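# Sort control boxes with free-spinning knobs into red zone

## Task

Find which control boxes have a knob with broken end stops that spins round endlessly (a sound knob stops before one full revolution). Place every faulty box fully within the red area. Keep every sound box on the table and outside the red area. All boxes must end standing upright, and you must not break the end stop of any sound knob.

## Robot and tools

Robot: two arms, left_arm and right_arm, each with a two-finger gripper. All positions use the scene frame. Its origin sits at table-top height, halfway between the nominal arm bases. +x points out over the table, +z points up, and left_arm is on the +y side. These names do not match image left and right. Calibrated bases: left_arm at (-0.001, +0.331, 0) m, right_arm at (0, -0.247, +0.026) m, both facing roughly along +x. A camera stand sits behind the arms.

Row layout: one row always holds 14 numbers in [-1, 1], even if only one arm moves. The first 7 are left_arm and the last 7 are right_arm. Each block of 7 is shoulder, elbow, waist, wrist pitch, wrist yaw, wrist roll, then opening. Use this joint order everywhere. The six joint numbers are offsets, not poses. They are scaled: 1.0 equals 2.224 rad for shoulder, elbow and waist, and 8.485 rad for the three wrist joints. Each offset is measured from the arm's "Joint targets" at the moment the action or move begins. It is not measured from the previous row, so sending the same offset again moves the arm further. The opening is absolute: +1 is fully open and -1 is closed. A 0 in the opening slot is a real command (half-closed), so to keep a gripper as it is, resend its current value from "Tool commands". Stated joint ranges in rad: waist -2.618 to 3.054, shoulder 0.000 to 3.142, elbow 0.000 to 3.142, wrist pitch -1.571 to 1.571, wrist yaw -1.571 to 1.571, wrist roll -2.094 to 2.094. The real limits may differ by up to 0.059 rad. An action is refused for both arms if it pushes a joint more than 0.059 rad beyond its range. A joint can only follow its target with a limited lead (0.339 rad for big joints, 2.2 for wrist joints). Targets that would move a gripper more than 200 mm are scaled back.

execute_actions: actions is a list of actions. Each action is a list of up to 15 rows, one per 1/30 s step, and the last row is held to fill 15 steps. cameras is a list of camera names: ["all"] for all, [] for none. Images come only on request or when actions is empty. An empty list is useful for getting state and pictures.

move: target is either one row or a list of up to 15 rows. Each row gives offsets from the same starting Joint targets, not chained from the row before. The arms move in step along joint-space paths, so grippers travel on curves. The paths do not avoid obstacles or the other arm. speed is in rad/s for the joint with the farthest to go, 0.01 to 12.57, default 0.5; give one number or one per target. blend in rad rounds corners in a list; 0 means stop at each target. opening_speed is the rate of opening change per second on the -1..+1 scale, 0.2 or more; use it to close gently. grip_force is the per-pad force limit in N, 10 to 50, as one number or one per arm. It stays in effect, and lower forces close slower. blocking=false returns after about 0.5 s while the move continues. The result adds a "move:" line. done means the joints are within 0.035 rad of the target. off_target means at rest but farther away, which is often caused by contact, friction or weight. The other endings are moving, held (a check withheld steps) and fault. limits=held means some steps were withheld. Neither done nor off_target tells you whether the arm is touching something.

wait: seconds from 0 to 10, plus optional cameras. A running move continues during it. stop: brakes the running move, which needs room to stop. zoom_image: camera is one of cam_head_left, cam_head_right, cam_high, cam_low, cam_left_wrist, cam_right_wrist. region is [x0, y0, x1, y1] in that camera's latest image pixels, each side at most 504. All images are 672x504. finished_scene: scene is the current scene's number. Call nothing after it in the same reply.

Result lines: end_effector_position (m) and end_effector_quat_wxyz for each gripper, in the scene frame. The position is the point between the pads, about 1 cm behind the fingertips, and may be a few cm off at long reach. Fingers point along the gripper +z axis and close along its y axis. Joint positions (rad) and Joint velocities (rad/s) are listed in the joint order above, then the pad gap in m (0.094 means fully open). "Joint targets" is the base for your next offsets. grip_measured is the finger opening on the command scale. grip_effort_nm is the gripper motor effort; negative means closing. Joint torques are in the same order, positive toward larger angles. "joint sent to its limit" means a joint reached its end. "joint command not followed" means the clearance check changed some targets. MOTOR HOT appears at 75 °C. OVER-TEMPERATURE FAULT folds that arm up and leaves it idle. Action results also list joint angles at a few steps.

To test a knob, grasp it and turn it gently, mainly with wrist roll, while watching for resistance. You can see it as the knob stopping, the wrist stalling, off_target or rising torque. If it keeps turning past a full revolution, it is broken. Stop at the first firm resistance so you do not break a good knob's stop. Keep grip_force and speed low.

Avoid dropping boxes, releasing them while they move, tipping them over, or pushing anything off the table. Also avoid fast or hard contact with the table or fixed things, arm-to-arm contact or one gripper closing on the other, and strain on the wrist camera cables. Do not hold loads or stretched poses for long, because motors heat up. Set boxes down upright and slowly, fully inside the red field for broken ones and well clear of it for good ones.

Each tool is called after "Request:" as name(argument=value, ...) on one line, values as JSON.

## Session

I'll start by looking at the current scene state.

Request:
execute_actions(actions=[], cameras=["all"])

Scene clock: 0.00 s.
left_arm: end_effector_position=(+0.3863, +0.3496, +0.0915) grip_measured=+1.000 grip_effort_nm=n/a end_effector_quat_wxyz=(+0.559, -0.060, +0.825, +0.056) | right_arm: end_effector_position=(+0.3912, -0.2452, +0.0984) grip_measured=+1.000 grip_effort_nm=n/a end_effector_quat_wxyz=(+0.552, +0.028, +0.832, -0.052)
Joint names: [shoulder, elbow, waist, wrist pitch, wrist yaw, wrist roll]
Joint positions: left_arm=[1.484 0.371 -0.039 0.728 -0.198 -0.052 0.094] | right_arm=[1.587 0.369 0.057 0.814 0.206 0.026 0.094]
Joint velocities: within noise
Joint torques (N m): no reading
Heat: left arm: 30 °C; right arm: 30 °C.
Joint targets: left_arm=[1.480 0.376 -0.039 0.722 -0.198 -0.052] | right_arm=[1.582 0.374 0.057 0.812 0.205 0.027]
Tool commands: left_gripper/opening=+1.0 right_gripper/opening=+1.0

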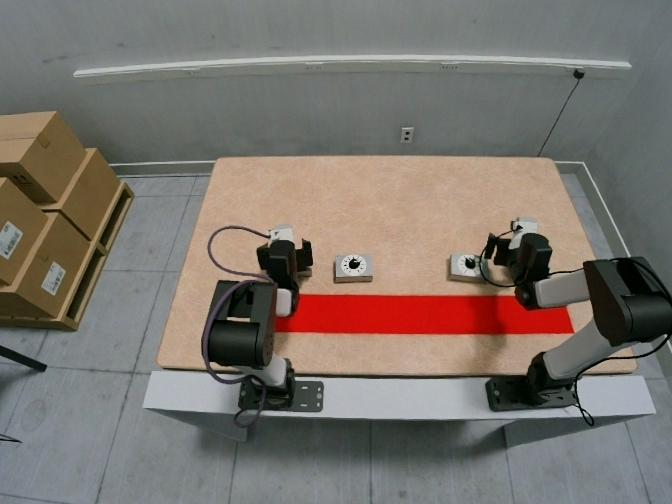

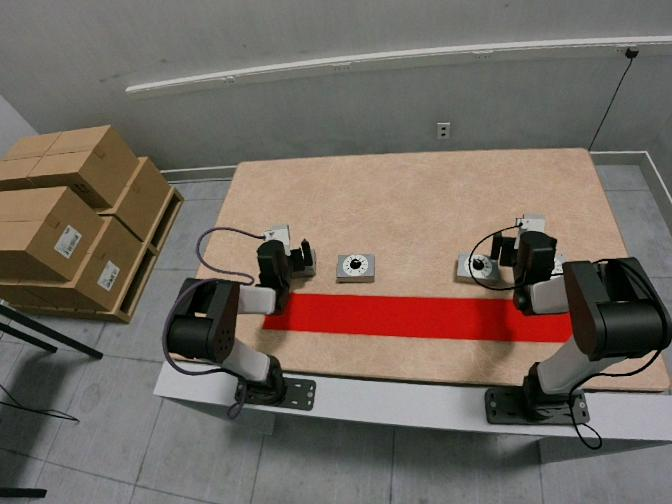

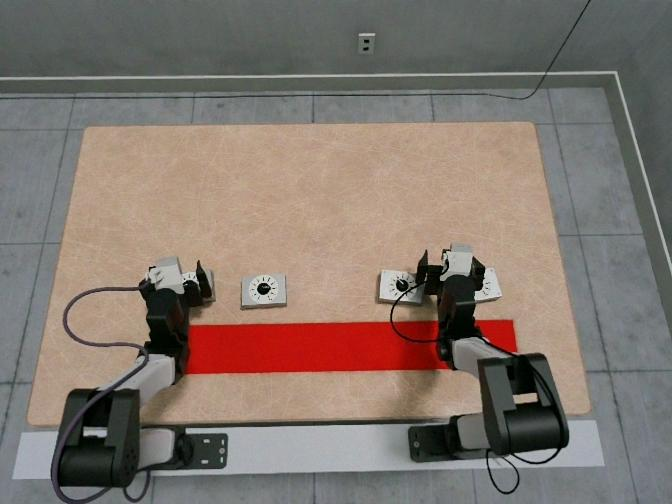

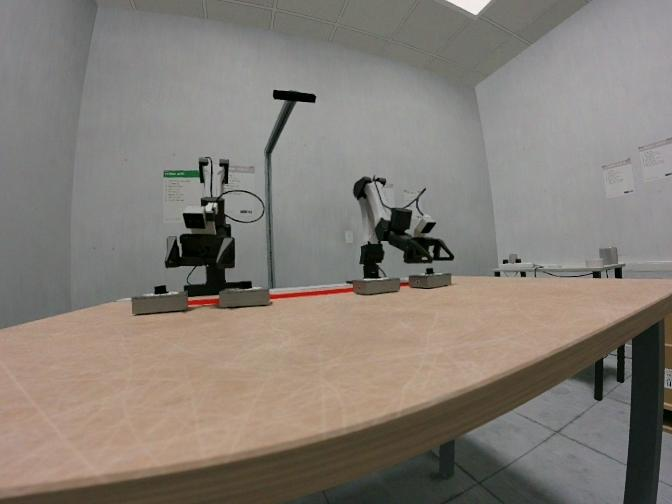

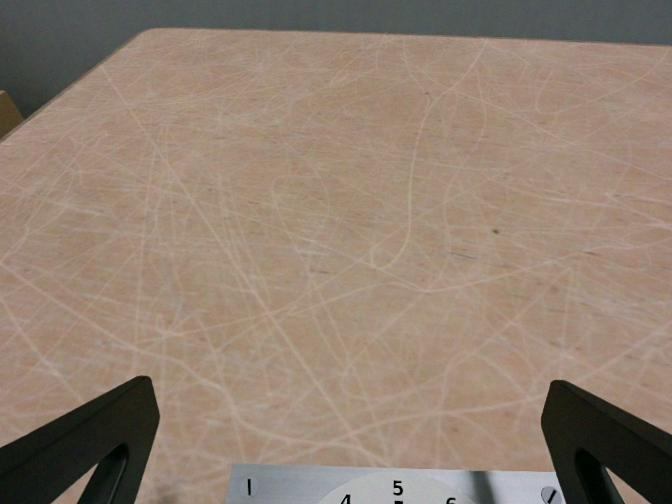

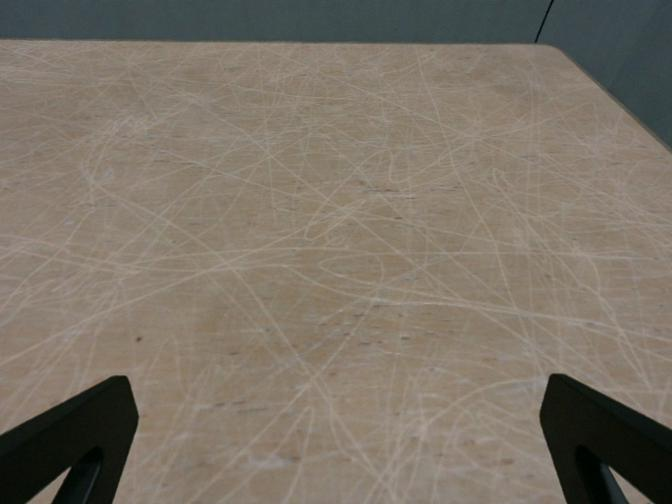

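Request:
zoom_image(camera="cam_high", region=[130, 220, 330, 370])

Request:
zoom_image(camera="cam_high", region=[350, 220, 550, 370])

Request:
zoom_image(camera="cam_head_left", region=[230, 200, 430, 350])

Request:
zoom_image(camera="cam_head_right", region=[420, 200, 620, 350])

Request:
zoom_image(camera="cam_low", region=[120, 180, 480, 330])

Scaled by 2.520 from the camera's 672x504 image, which has a finer 960x720 frame.

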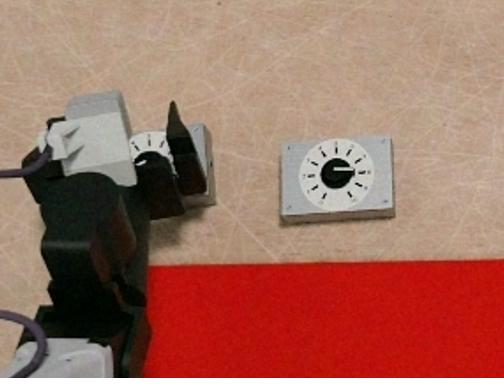

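Scaled by 2.520 from the camera's 672x504 image, which has a finer 960x720 frame.

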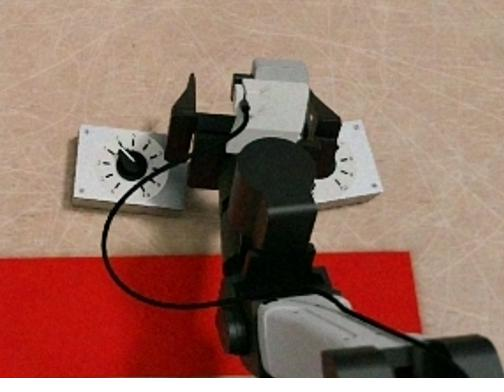

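Scaled by 2.520 from the camera's 672x504 image, which has a finer 960x720 frame.

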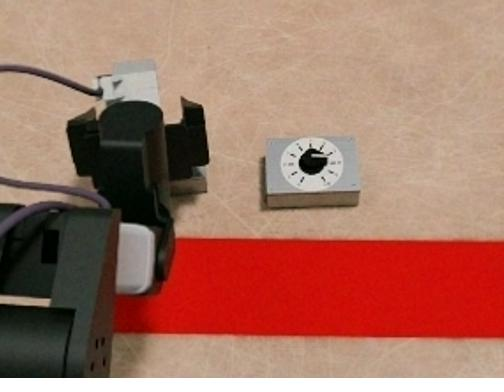

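Scaled by 2.520 from the camera's 672x504 image, which has a finer 960x720 frame.

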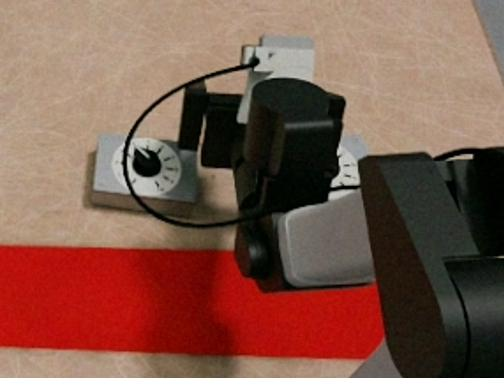

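Scaled by 1.400 from the camera's 672x504 image, which has a finer 960x720 frame.

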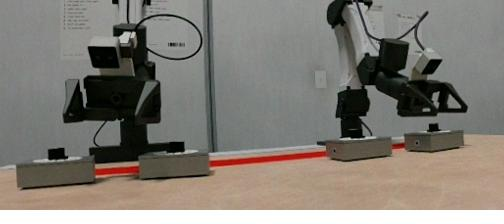

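Request:
move(target=[[0.054, 0.3705, 0.013, -0.0851, 0.02334, 0.00613, 1, 0, 0, 0, 0, 0, 0, 1], [0.2059, 0.6646, 0.0246, -0.2603, 0.02334, 0.00613, 1, 0, 0, 0, 0, 0, 0, 1]], blend=[0.2, 0], speed=0.6, cameras=["all"])

Scene clock: 255.73 s.
left_arm: end_effector_position=(+0.3610, +0.3350, +0.1513) grip_measured=+1.000 grip_effort_nm=-0.04 end_effector_quat_wxyz=(+0.003, -0.012, +1.000, +0.003) | right_arm: end_effector_position=(+0.3912, -0.2452, +0.0984) grip_measured=+1.000 grip_effort_nm=0.00 end_effector_quat_wxyz=(+0.552, +0.028, +0.832, -0.052)
Joint names: [shoulder, elbow, waist, wrist pitch, wrist yaw, wrist roll]
Joint positions: left_arm=[1.922 1.832 0.01 -1.475 -0.005 -0.016 0.094] | right_arm=[1.587 0.369 0.057 0.814 0.206 0.026 0.094]
Joint torques (N m): left_arm=[-8.91 7.72 0.34 0.18 0.02 0.11] | right_arm=[-5.59 6.23 -0.18 2.17 0.12 -0.02]
Heat: left arm: 42 °C; right arm: 40 °C.
Joint targets: left_arm=[1.939 1.855 0.016 -1.486 0.000 0.000] | right_arm=[1.582 0.374 0.057 0.812 0.205 0.027]
move: done
camera_calibration:
cam_left_wrist: T_world_to_cam=[[0.0319531, -0.999191, -0.0244371, 0.329541], [-0.914505, -0.0390933, 0.402681, 0.320571], [-0.403311, 0.00948095, -0.915014, 0.373252], [0, 0, 0, 1]] pos_world=[0.433171, 0.338268, 0.220496]

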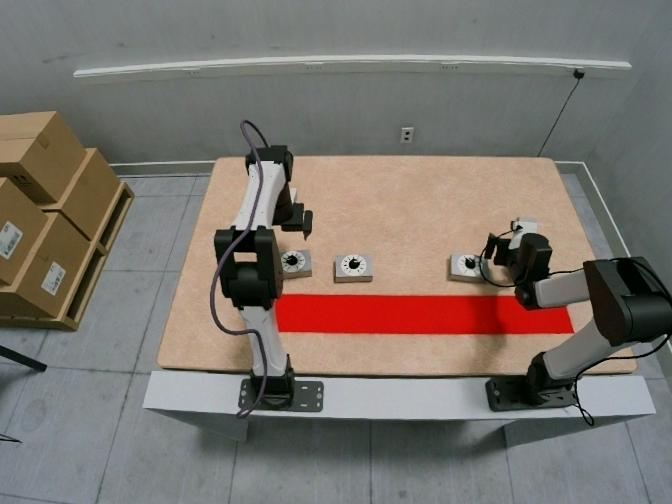

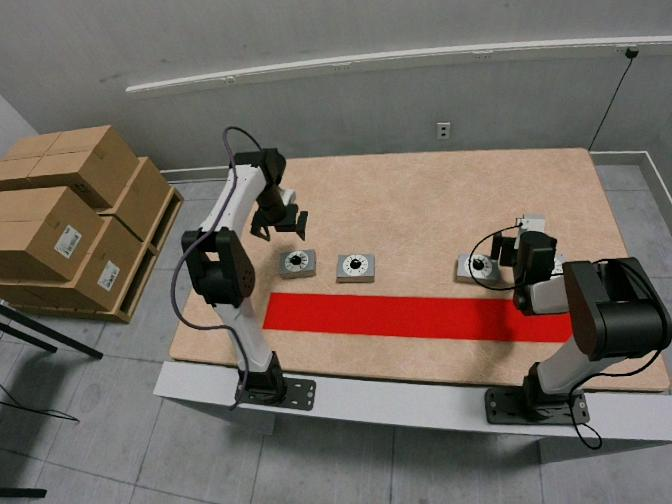

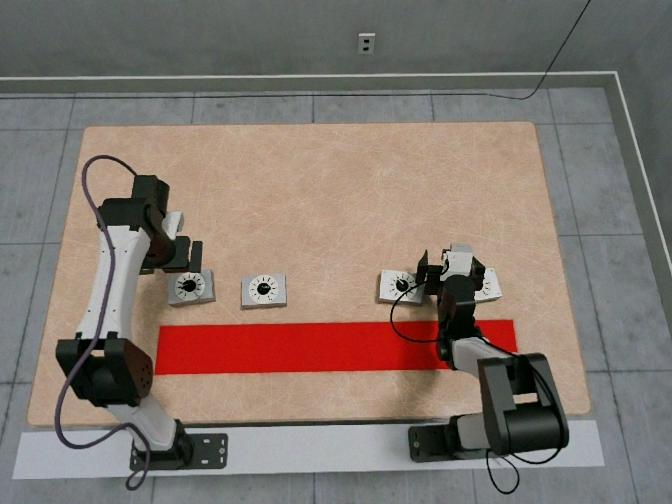

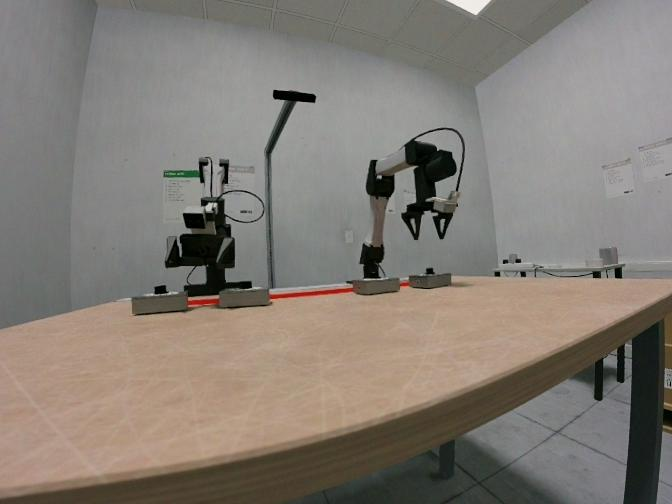

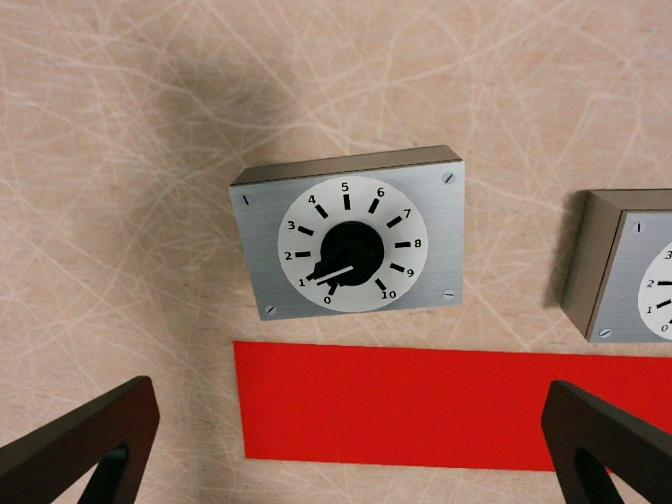

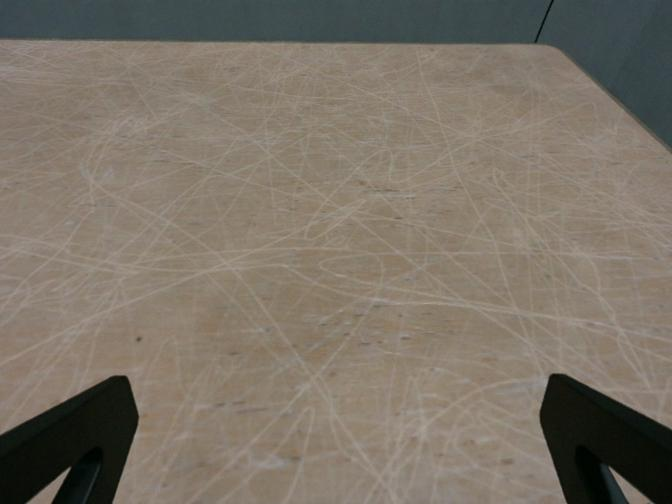

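Request:
zoom_image(camera="cam_left_wrist", region=[220, 130, 480, 330])

Request:
zoom_image(camera="cam_low", region=[330, 150, 490, 310])

Scaled by 1.938 from the camera's 672x504 image, which has a finer 960x720 frame.

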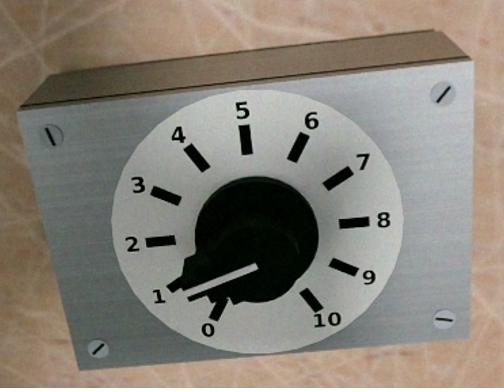

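Scaled by 3.150 from the camera's 672x504 image, which has a finer 960x720 frame.

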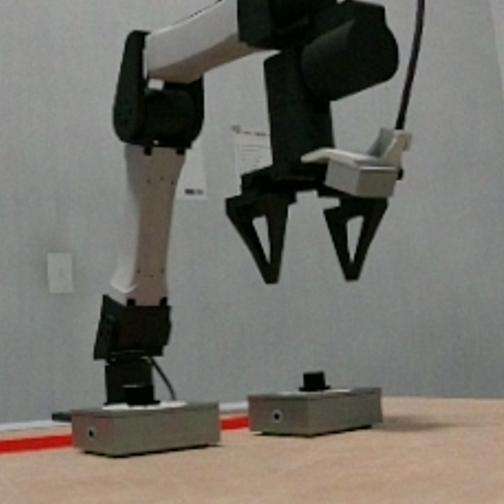

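Request:
move(target=[-0.0108, -0.0688, -0.00405, 0.01438, 0.0006, 0.13164, 0.1, 0, 0, 0, 0, 0, 0, 1], speed=0.8, cameras=["cam_left_wrist", "cam_high", "cam_low"])

Scene clock: 392.30 s.
left_arm: end_effector_position=(+0.3586, +0.3347, +0.1209) grip_measured=+0.102 grip_effort_nm=-0.14 end_effector_quat_wxyz=(-0.007, +0.518, +0.855, -0.002) | right_arm: end_effector_position=(+0.3912, -0.2452, +0.0984) grip_measured=+1.000 grip_effort_nm=0.01 end_effector_quat_wxyz=(+0.552, +0.028, +0.832, -0.052)
Joint names: [shoulder, elbow, waist, wrist pitch, wrist yaw, wrist roll]
Joint positions: left_arm=[1.922 1.711 0.01 -1.374 -0.003 1.098 0.052] | right_arm=[1.587 0.369 0.057 0.814 0.206 0.026 0.094]
Joint torques (N m): left_arm=[-10.96 5.2 -0.34 0.31 0.1 0.15] | right_arm=[-5.61 6.27 -0.16 2.16 0.13 -0.03]
Heat: left arm: 41 °C; right arm: 43 °C.
Joint targets: left_arm=[1.915 1.701 0.007 -1.364 0.005 1.117] | right_arm=[1.582 0.374 0.057 0.812 0.205 0.027]
move: done
camera_calibration:
cam_left_wrist: T_world_to_cam=[[-0.883009, -0.46928, -0.00846004, 0.477298], [-0.429516, 0.800657, 0.417689, -0.126139], [-0.18924, 0.372457, -0.90855, 0.145456], [0, 0, 0, 1]] pos_world=[0.394806, 0.270805, 0.188879]
Images, in order (width x height): cam_high 672x504, cam_low 672x504, cam_left_wrist 672x504.

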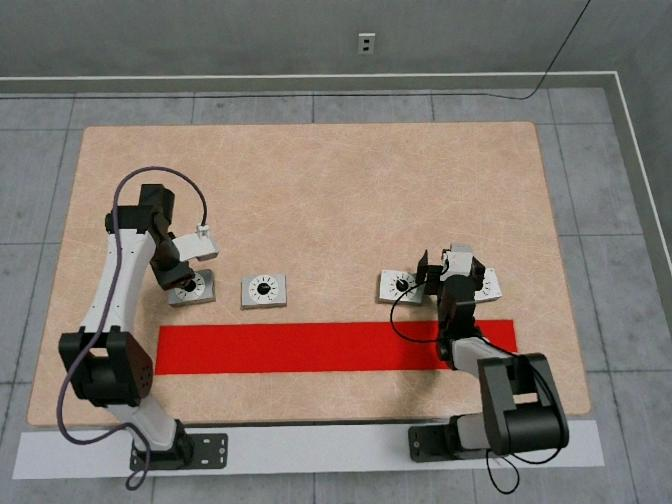

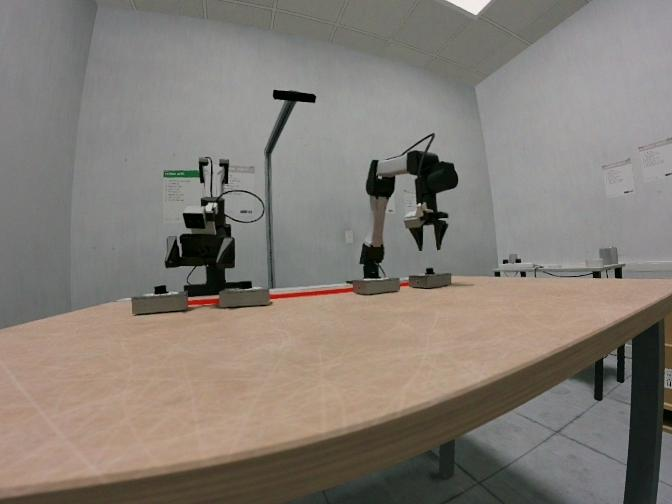

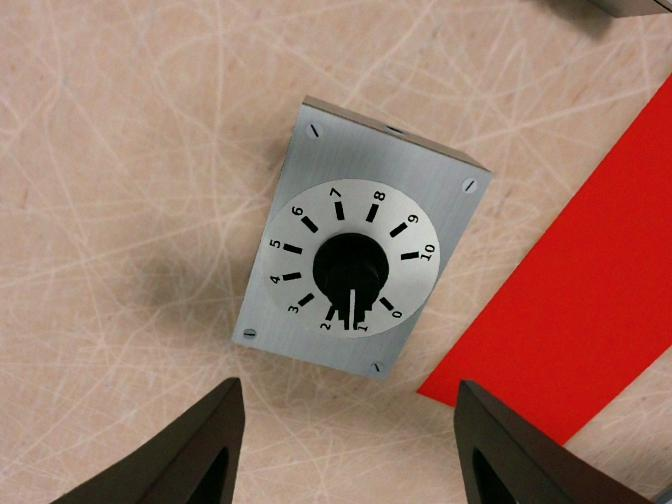

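Request:
zoom_image(camera="cam_left_wrist", region=[230, 160, 470, 400])

Request:
zoom_image(camera="cam_low", region=[370, 180, 490, 300])

Scaled by 2.100 from the camera's 672x504 image, which has a finer 960x720 frame.

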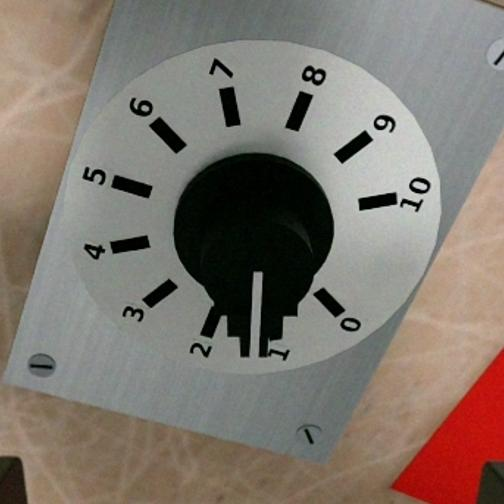

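Scaled by 4.200 from the camera's 672x504 image, which has a finer 960x720 frame.

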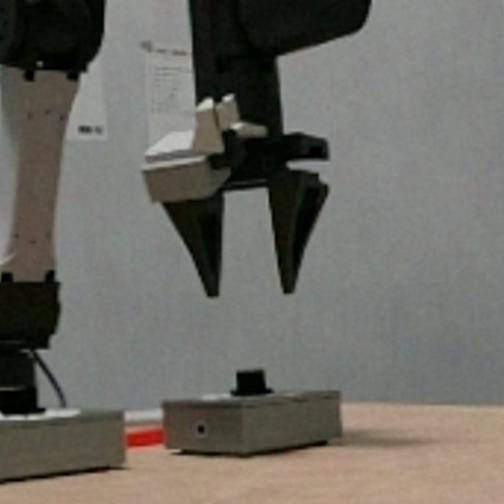

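Request:
move(target=[-0.0031, -0.07014, 0.0008, 0.01933, 0.0004, 0.0021, 0.1, 0, 0, 0, 0, 0, 0, 1], speed=0.4, cameras=["cam_left_wrist", "cam_low"])

Request:
zoom_image(camera="cam_low", region=[370, 180, 490, 300])

Request:
zoom_image(camera="cam_left_wrist", region=[200, 204, 500, 504])

Scene clock: 503.60 s.
left_arm: end_effector_position=(+0.3580, +0.3342, +0.0811) grip_measured=+0.102 grip_effort_nm=-0.14 end_effector_quat_wxyz=(-0.004, +0.526, +0.850, -0.002) | right_arm: end_effector_position=(+0.3912, -0.2452, +0.0984) grip_measured=+1.000 grip_effort_nm=0.00 end_effector_quat_wxyz=(+0.552, +0.028, +0.832, -0.052)
Joint names: [shoulder, elbow, waist, wrist pitch, wrist yaw, wrist roll]
Joint positions: left_arm=[1.922 1.553 0.01 -1.211 -0.001 1.116 0.052] | right_arm=[1.587 0.369 0.057 0.814 0.206 0.026 0.094]
Joint torques (N m): left_arm=[-11.51 5.35 -0.21 0.29 0.11 0.13] | right_arm=[-5.57 6.13 -0.12 2.15 0.14 -0.03]
Heat: left arm: 44 °C; right arm: 44 °C.
Joint targets: left_arm=[1.908 1.546 0.009 -1.200 0.008 1.135] | right_arm=[1.582 0.374 0.057 0.812 0.205 0.027]
move: done
camera_calibration:
cam_left_wrist: T_world_to_cam=[[-0.891371, -0.453118, -0.0119333, 0.474099], [-0.417049, 0.809536, 0.413184, -0.116497], [-0.177561, 0.373277, -0.910569, 0.10509], [0, 0, 0, 1]] pos_world=[0.392673, 0.269904, 0.149484]
Images, in order (width x height): cam_low 672x504, cam_left_wrist 672x504.

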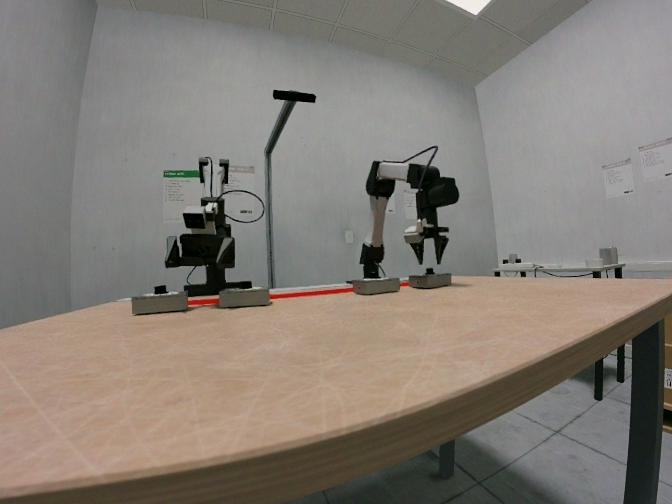

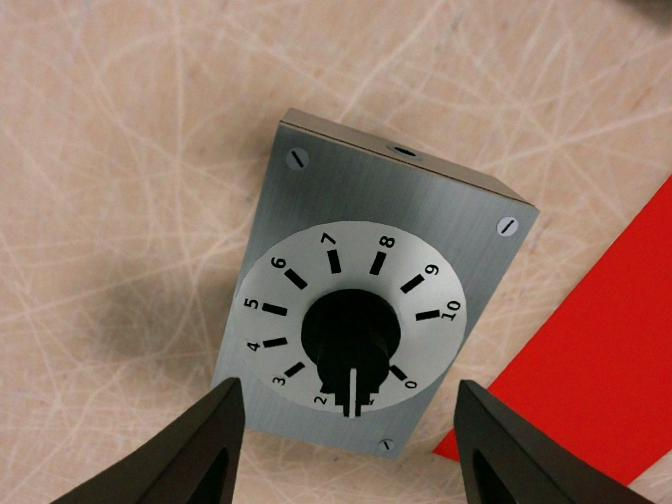

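Scaled by 4.200 from the camera's 672x504 image, which has a finer 960x720 frame.

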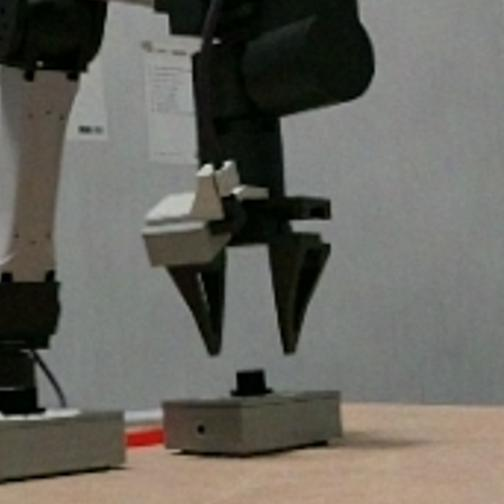

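Scaled by 1.680 from the camera's 672x504 image, which has a finer 960x720 frame.

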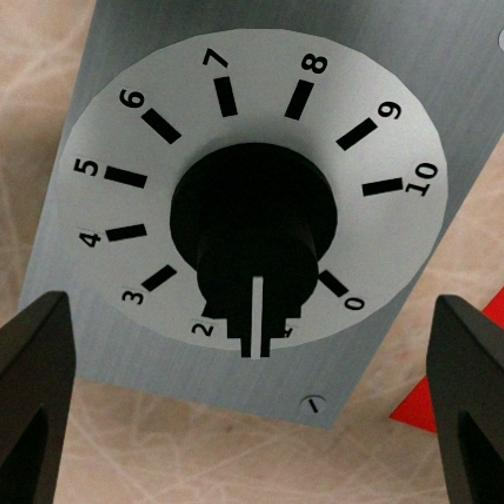

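Request:
move(target=[0.01664, -0.02653, -0.0009, 0.00825, 0, 0, 0.1, 0, 0, 0, 0, 0, 0, 1], speed=0.12, cameras=["cam_left_wrist", "cam_low"])

Request:
zoom_image(camera="cam_low", region=[370, 180, 490, 300])

Request:
zoom_image(camera="cam_left_wrist", region=[200, 204, 500, 504])

Scene clock: 566.03 s.
left_arm: end_effector_position=(+0.3582, +0.3342, +0.0638) grip_measured=+0.102 grip_effort_nm=-0.14 end_effector_quat_wxyz=(-0.002, +0.526, +0.850, -0.001) | right_arm: end_effector_position=(+0.3912, -0.2452, +0.0984) grip_measured=+1.000 grip_effort_nm=0.00 end_effector_quat_wxyz=(+0.552, +0.028, +0.832, -0.052)
Joint names: [shoulder, elbow, waist, wrist pitch, wrist yaw, wrist roll]
Joint positions: left_arm=[1.93 1.495 0.01 -1.141 -0.001 1.116 0.052] | right_arm=[1.587 0.369 0.057 0.814 0.206 0.026 0.094]
Joint torques (N m): left_arm=[-9.07 5.19 -0.36 0.33 0.11 0.14] | right_arm=[-5.49 6.23 -0.08 2.15 0.13 -0.04]
Heat: left arm: 47 °C; right arm: 45 °C.
Joint targets: left_arm=[1.945 1.486 0.007 -1.130 0.008 1.135] | right_arm=[1.582 0.374 0.057 0.812 0.205 0.027]
move: done
camera_calibration:
cam_left_wrist: T_world_to_cam=[[-0.891327, -0.453113, -0.0149654, 0.474268], [-0.418449, 0.809539, 0.411761, -0.108658], [-0.174459, 0.373276, -0.911169, 0.0882897], [0, 0, 0, 1]] pos_world=[0.392663, 0.269904, 0.132286]
Images, in order (width x height): cam_low 672x504, cam_left_wrist 672x504.

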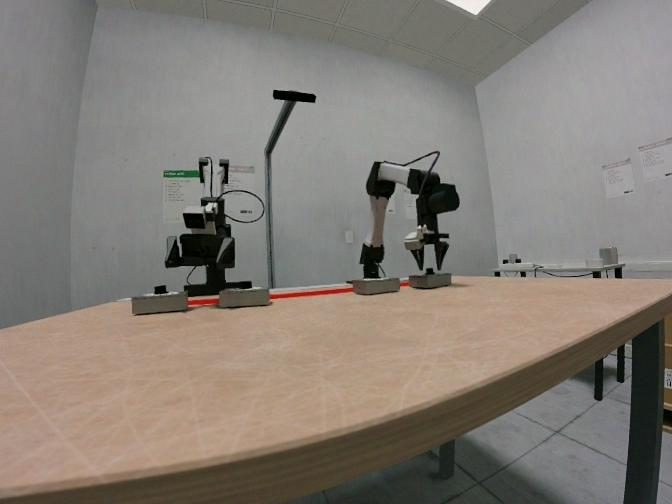

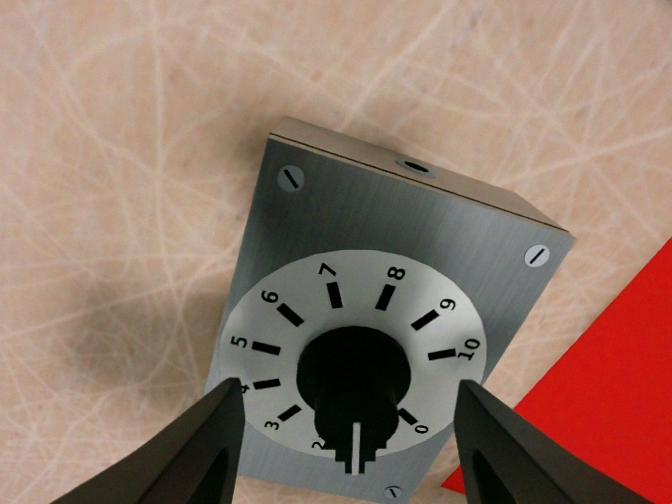

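Scaled by 4.200 from the camera's 672x504 image, which has a finer 960x720 frame.

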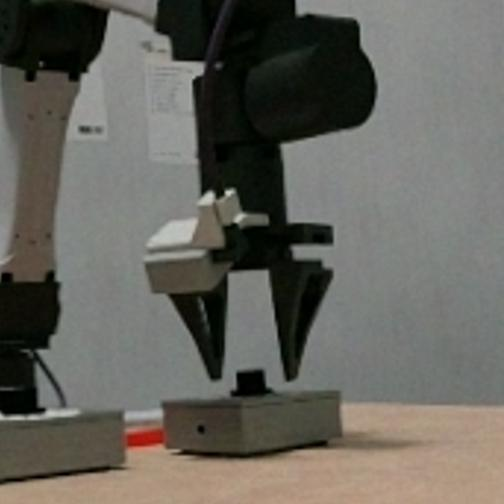

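Scaled by 1.680 from the camera's 672x504 image, which has a finer 960x720 frame.

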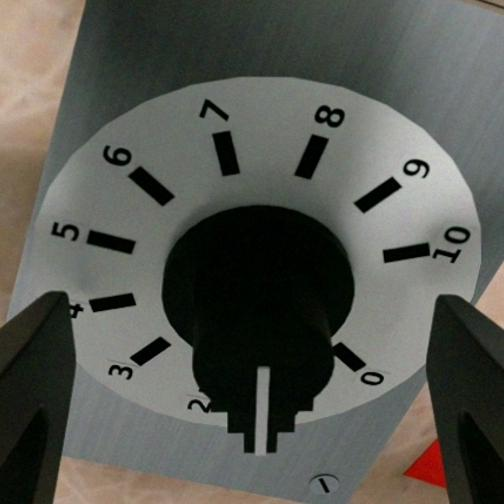

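Request:
move(target=[0, 0, 0, 0, 0, 0, -0.65, 0, 0, 0, 0, 0, 0, 1], grip_force=[10, 50], speed=0.12)

Request:
wait(seconds=3, cameras=["cam_left_wrist", "cam_low"])

Request:
zoom_image(camera="cam_left_wrist", region=[200, 204, 500, 504])

Scene clock: 619.07 s.
left_arm: end_effector_position=(+0.3576, +0.3337, +0.0638) grip_measured=-0.551 grip_effort_nm=-0.15 end_effector_quat_wxyz=(-0.003, +0.526, +0.850, -0.003) | right_arm: end_effector_position=(+0.3912, -0.2452, +0.0984) grip_measured=+1.000 grip_effort_nm=0.01 end_effector_quat_wxyz=(+0.552, +0.028, +0.832, -0.052)
Joint names: [shoulder, elbow, waist, wrist pitch, wrist yaw, wrist roll]
Joint positions: left_arm=[1.93 1.495 0.01 -1.143 0.003 1.116 0.021] | right_arm=[1.587 0.369 0.057 0.814 0.206 0.026 0.094]
Joint velocities: left_arm=[-0.012 -0.002 -0.007 -0.007 0.022 -0.051 -0.008] | right_arm=[within noise]
Joint torques (N m): left_arm=[-9.07 5.19 -0.36 0.4 0.07 0.13] | right_arm=[-5.64 6.17 -0.27 2.16 0.13 -0.02]
Heat: left arm: 43 °C; right arm: 45 °C.
Joint targets: left_arm=[1.945 1.486 0.007 -1.130 0.008 1.135] | right_arm=[1.582 0.374 0.057 0.812 0.205 0.027]
grip_force (N): 10, 50
move: moving (left_arm; no rest 5 s after the path's end)

Scene clock: 622.07 s.
left_arm: end_effector_position=(+0.3572, +0.3335, +0.0638) grip_measured=-0.584 grip_effort_nm=-0.33 end_effector_quat_wxyz=(-0.003, +0.526, +0.850, -0.004) | right_arm: end_effector_position=(+0.3912, -0.2452, +0.0984) grip_measured=+1.000 grip_effort_nm=0.00 end_effector_quat_wxyz=(+0.552, +0.028, +0.832, -0.052)
Joint names: [shoulder, elbow, waist, wrist pitch, wrist yaw, wrist roll]
Joint positions: left_arm=[1.93 1.495 0.01 -1.145 0.004 1.117 0.02] | right_arm=[1.587 0.369 0.057 0.814 0.206 0.026 0.094]
Joint torques (N m): left_arm=[-9.06 5.19 -0.36 0.36 0.07 0.13] | right_arm=[-5.56 6.26 -0.08 2.18 0.14 -0.05]
Heat: left arm: 43 °C; right arm: 45 °C.
Joint targets: left_arm=[1.945 1.486 0.007 -1.130 0.008 1.135] | right_arm=[1.582 0.374 0.057 0.812 0.205 0.027]
Tool commands: left_gripper/opening=-0.65 right_gripper/opening=+1.0
grip_force (N): 10, 50
wait: 3.00 s; at rest by 0.37 s
camera_calibration:
cam_left_wrist: T_world_to_cam=[[-0.891541, -0.452836, -0.00968246, 0.472743], [-0.416599, 0.811432, 0.409906, -0.109584], [-0.177764, 0.369481, -0.912077, 0.0908826], [0, 0, 0, 1]] pos_world=[0.391973, 0.269416, 0.132388]
Images, in order (width x height): cam_low 672x504, cam_left_wrist 672x504.

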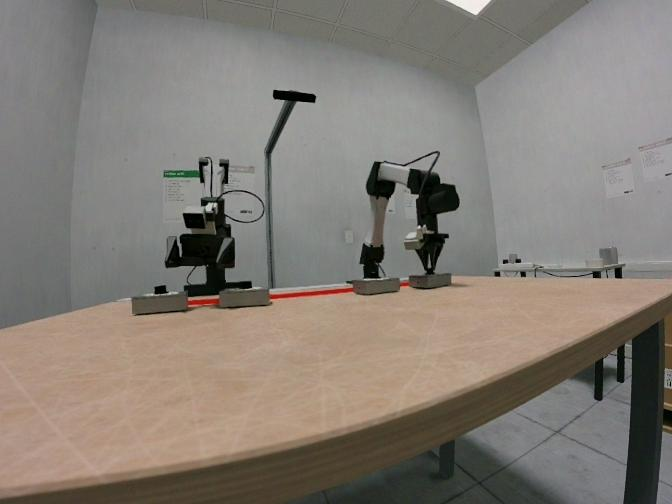

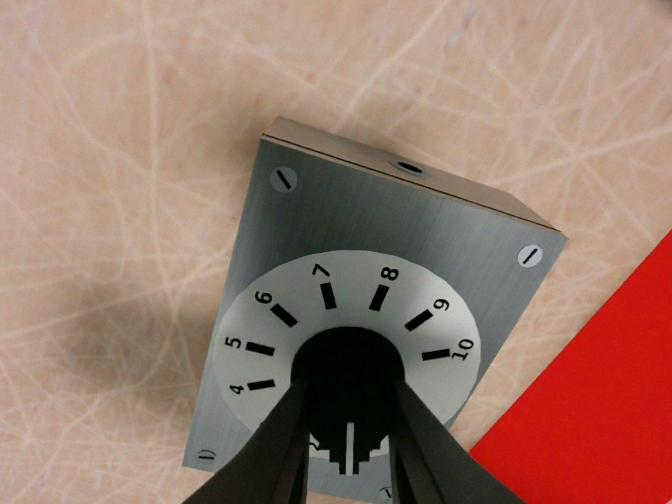

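Scaled by 1.680 from the camera's 672x504 image, which has a finer 960x720 frame.

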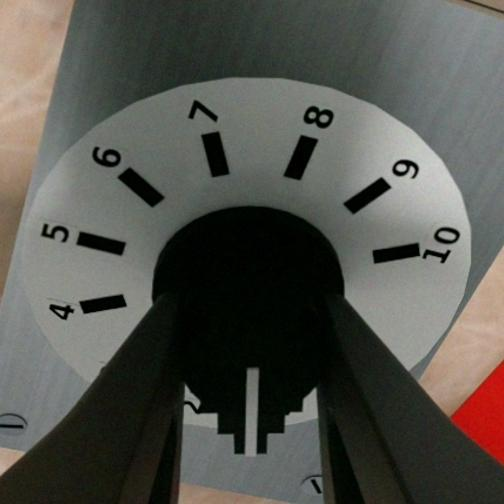

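Request:
move(target=[0, 0, 0, 0, 0, -0.03536, -0.65, 0, 0, 0, 0, 0, 0, 1], speed=0.3, cameras=["cam_left_wrist"])

Request:
zoom_image(camera="cam_left_wrist", region=[200, 204, 500, 504])

Scene clock: 632.50 s.
left_arm: end_effector_position=(+0.3571, +0.3334, +0.0638) grip_measured=-0.584 grip_effort_nm=-0.33 end_effector_quat_wxyz=(-0.004, +0.407, +0.913, -0.004) | right_arm: end_effector_position=(+0.3912, -0.2452, +0.0984) grip_measured=+1.000 grip_effort_nm=0.00 end_effector_quat_wxyz=(+0.552, +0.028, +0.832, -0.052)
Joint names: [shoulder, elbow, waist, wrist pitch, wrist yaw, wrist roll]
Joint positions: left_arm=[1.93 1.495 0.01 -1.146 0.004 0.847 0.02] | right_arm=[1.587 0.369 0.057 0.814 0.206 0.026 0.094]
Joint torques (N m): left_arm=[-9.09 5.19 -0.36 0.39 0.06 -0.16] | right_arm=[-5.53 6.24 -0.14 2.16 0.14 -0.03]
Heat: left arm: 43 °C; right arm: 45 °C.
Joint targets: left_arm=[1.945 1.486 0.007 -1.130 0.008 0.835] | right_arm=[1.582 0.374 0.057 0.812 0.205 0.027]
grip_force (N): 10, 50
move: done
camera_calibration:
cam_left_wrist: T_world_to_cam=[[-0.738651, -0.674021, -0.00947114, 0.491664], [-0.616928, 0.670288, 0.412449, 0.00881874], [-0.271651, 0.310499, -0.910931, 0.143991], [0, 0, 0, 1]] pos_world=[0.407724, 0.280772, 0.132185]
Images, in order (width x height): cam_left_wrist 672x504.

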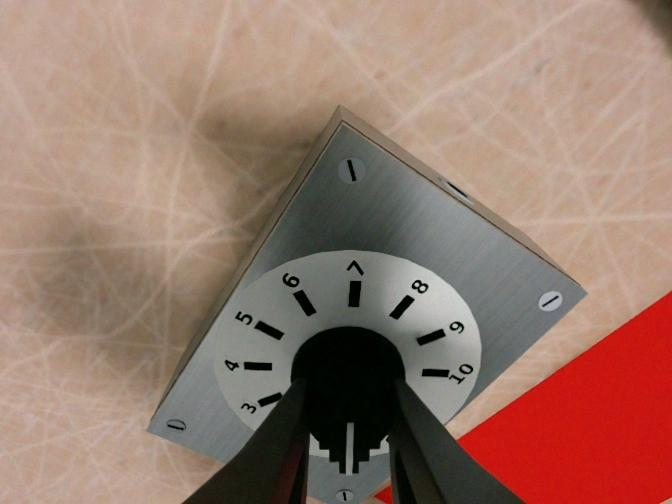

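Scaled by 1.680 from the camera's 672x504 image, which has a finer 960x720 frame.

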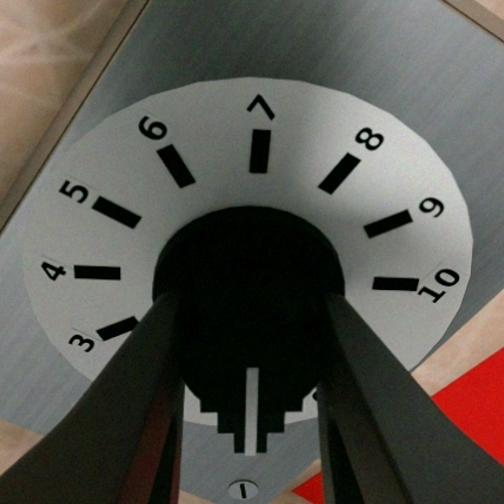

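Request:
move(target=[0, 0, 0, 0, 0, -0.03536, -0.65, 0, 0, 0, 0, 0, 0, 1], speed=0.3, cameras=["cam_left_wrist"])

Request:
zoom_image(camera="cam_left_wrist", region=[200, 204, 500, 504])

Scene clock: 644.30 s.
left_arm: end_effector_position=(+0.3570, +0.3332, +0.0638) grip_measured=-0.584 grip_effort_nm=-0.33 end_effector_quat_wxyz=(-0.004, +0.266, +0.964, -0.004) | right_arm: end_effector_position=(+0.3912, -0.2452, +0.0984) grip_measured=+1.000 grip_effort_nm=0.00 end_effector_quat_wxyz=(+0.552, +0.028, +0.832, -0.052)
Joint names: [shoulder, elbow, waist, wrist pitch, wrist yaw, wrist roll]
Joint positions: left_arm=[1.93 1.495 0.01 -1.146 0.005 0.548 0.02] | right_arm=[1.587 0.369 0.057 0.814 0.206 0.026 0.094]
Joint torques (N m): left_arm=[-9.1 5.22 -0.36 0.4 0.04 -0.17] | right_arm=[-5.61 6.24 -0.16 2.16 0.11 -0.02]
Heat: left arm: 43 °C; right arm: 45 °C.
Joint targets: left_arm=[1.945 1.486 0.007 -1.130 0.008 0.535] | right_arm=[1.582 0.374 0.057 0.812 0.205 0.027]
grip_force (N): 10, 50
move: done
camera_calibration:
cam_left_wrist: T_world_to_cam=[[-0.507318, -0.861704, -0.00976337, 0.471385], [-0.78615, 0.458136, 0.414826, 0.139737], [-0.352984, 0.218124, -0.909849, 0.203821], [0, 0, 0, 1]] pos_world=[0.420942, 0.297717, 0.132082]
Images, in order (width x height): cam_left_wrist 672x504.

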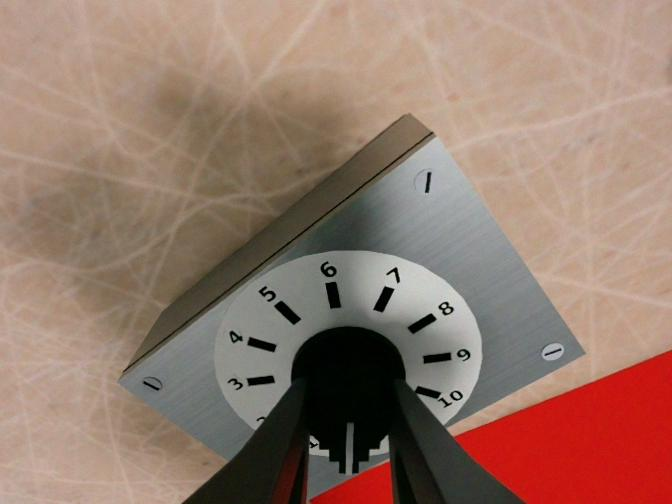

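Scaled by 1.680 from the camera's 672x504 image, which has a finer 960x720 frame.

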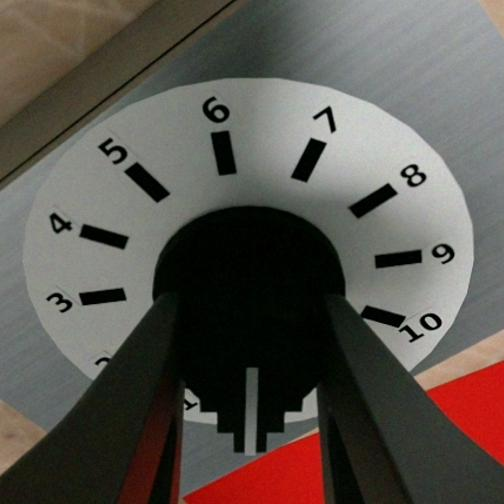

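Request:
move(target=[0, 0, 0, 0, 0, -0.02357, -0.65, 0, 0, 0, 0, 0, 0, 1], speed=0.2, cameras=["cam_left_wrist"])

Request:
zoom_image(camera="cam_left_wrist", region=[200, 204, 500, 504])

Scene clock: 654.53 s.
left_arm: end_effector_position=(+0.3570, +0.3328, +0.0638) grip_measured=-0.584 grip_effort_nm=-0.33 end_effector_quat_wxyz=(-0.004, +0.169, +0.986, -0.005) | right_arm: end_effector_position=(+0.3912, -0.2452, +0.0984) grip_measured=+1.000 grip_effort_nm=0.00 end_effector_quat_wxyz=(+0.552, +0.028, +0.832, -0.052)
Joint names: [shoulder, elbow, waist, wrist pitch, wrist yaw, wrist roll]
Joint positions: left_arm=[1.93 1.495 0.01 -1.146 0.007 0.348 0.02] | right_arm=[1.587 0.369 0.057 0.814 0.206 0.026 0.094]
Joint torques (N m): left_arm=[-9.1 5.22 -0.36 0.41 0.01 -0.2] | right_arm=[-5.53 6.16 -0.1 2.16 0.13 -0.03]
Heat: left arm: 43 °C; right arm: 45 °C.
Joint targets: left_arm=[1.945 1.486 0.007 -1.130 0.008 0.335] | right_arm=[1.582 0.374 0.057 0.812 0.205 0.027]
grip_force (N): 10, 50
move: done
camera_calibration:
cam_left_wrist: T_world_to_cam=[[-0.326483, -0.945161, -0.00894004, 0.434309], [-0.860846, 0.293426, 0.415747, 0.221373], [-0.390325, 0.14343, -0.909436, 0.242055], [0, 0, 0, 1]] pos_world=[0.426842, 0.310817, 0.131981]
Images, in order (width x height): cam_left_wrist 672x504.

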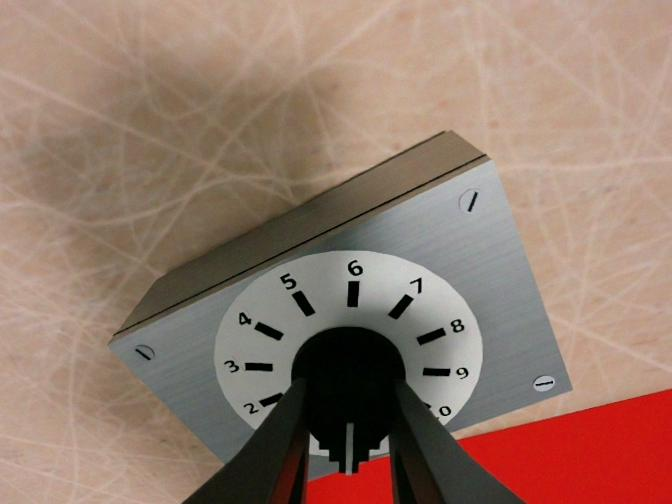

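Scaled by 1.680 from the camera's 672x504 image, which has a finer 960x720 frame.

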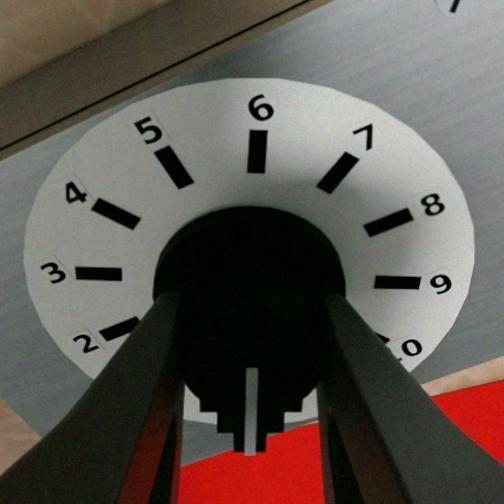

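Request:
move(target=[0, 0, 0, 0, 0, -0.01768, -0.65, 0, 0, 0, 0, 0, 0, 1], speed=0.15, cameras=["cam_left_wrist"])

Request:
zoom_image(camera="cam_left_wrist", region=[200, 204, 500, 504])

Scene clock: 663.93 s.
left_arm: end_effector_position=(+0.3570, +0.3326, +0.0638) grip_measured=-0.584 grip_effort_nm=-0.33 end_effector_quat_wxyz=(-0.005, +0.095, +0.995, -0.005) | right_arm: end_effector_position=(+0.3912, -0.2452, +0.0984) grip_measured=+1.000 grip_effort_nm=0.00 end_effector_quat_wxyz=(+0.552, +0.028, +0.832, -0.052)
Joint names: [shoulder, elbow, waist, wrist pitch, wrist yaw, wrist roll]
Joint positions: left_arm=[1.93 1.495 0.01 -1.146 0.009 0.199 0.02] | right_arm=[1.587 0.369 0.057 0.814 0.206 0.026 0.094]
Joint torques (N m): left_arm=[-9.11 5.22 -0.36 0.42 -0.01 -0.16] | right_arm=[-5.59 6.23 -0.25 2.17 0.13 -0.02]
Heat: left arm: 43 °C; right arm: 45 °C.
Joint targets: left_arm=[1.945 1.486 0.007 -1.130 0.008 0.185] | right_arm=[1.582 0.374 0.057 0.812 0.205 0.027]
grip_force (N): 10, 50
move: done
camera_calibration:
cam_left_wrist: T_world_to_cam=[[-0.18206, -0.983246, -0.00902686, 0.39516], [-0.894432, 0.161787, 0.416912, 0.277117], [-0.408467, 0.0839769, -0.908902, 0.268287], [0, 0, 0, 1]] pos_world=[0.429391, 0.321176, 0.13188]
Images, in order (width x height): cam_left_wrist 672x504.

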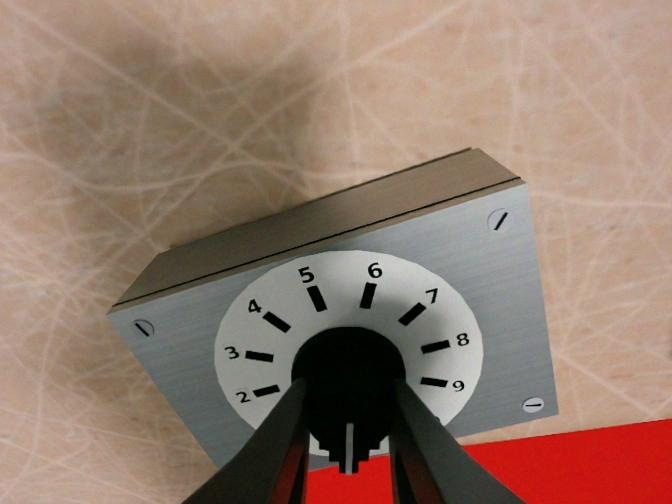

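Scaled by 1.680 from the camera's 672x504 image, which has a finer 960x720 frame.

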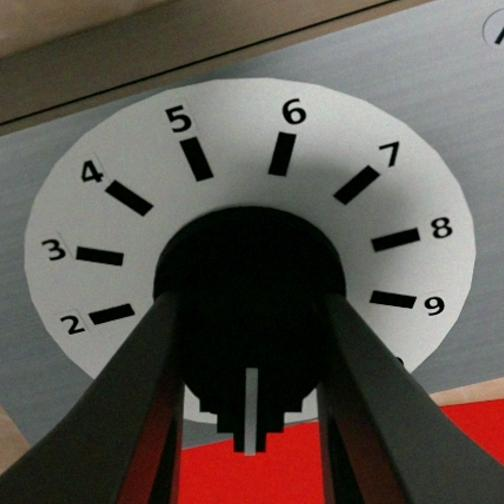

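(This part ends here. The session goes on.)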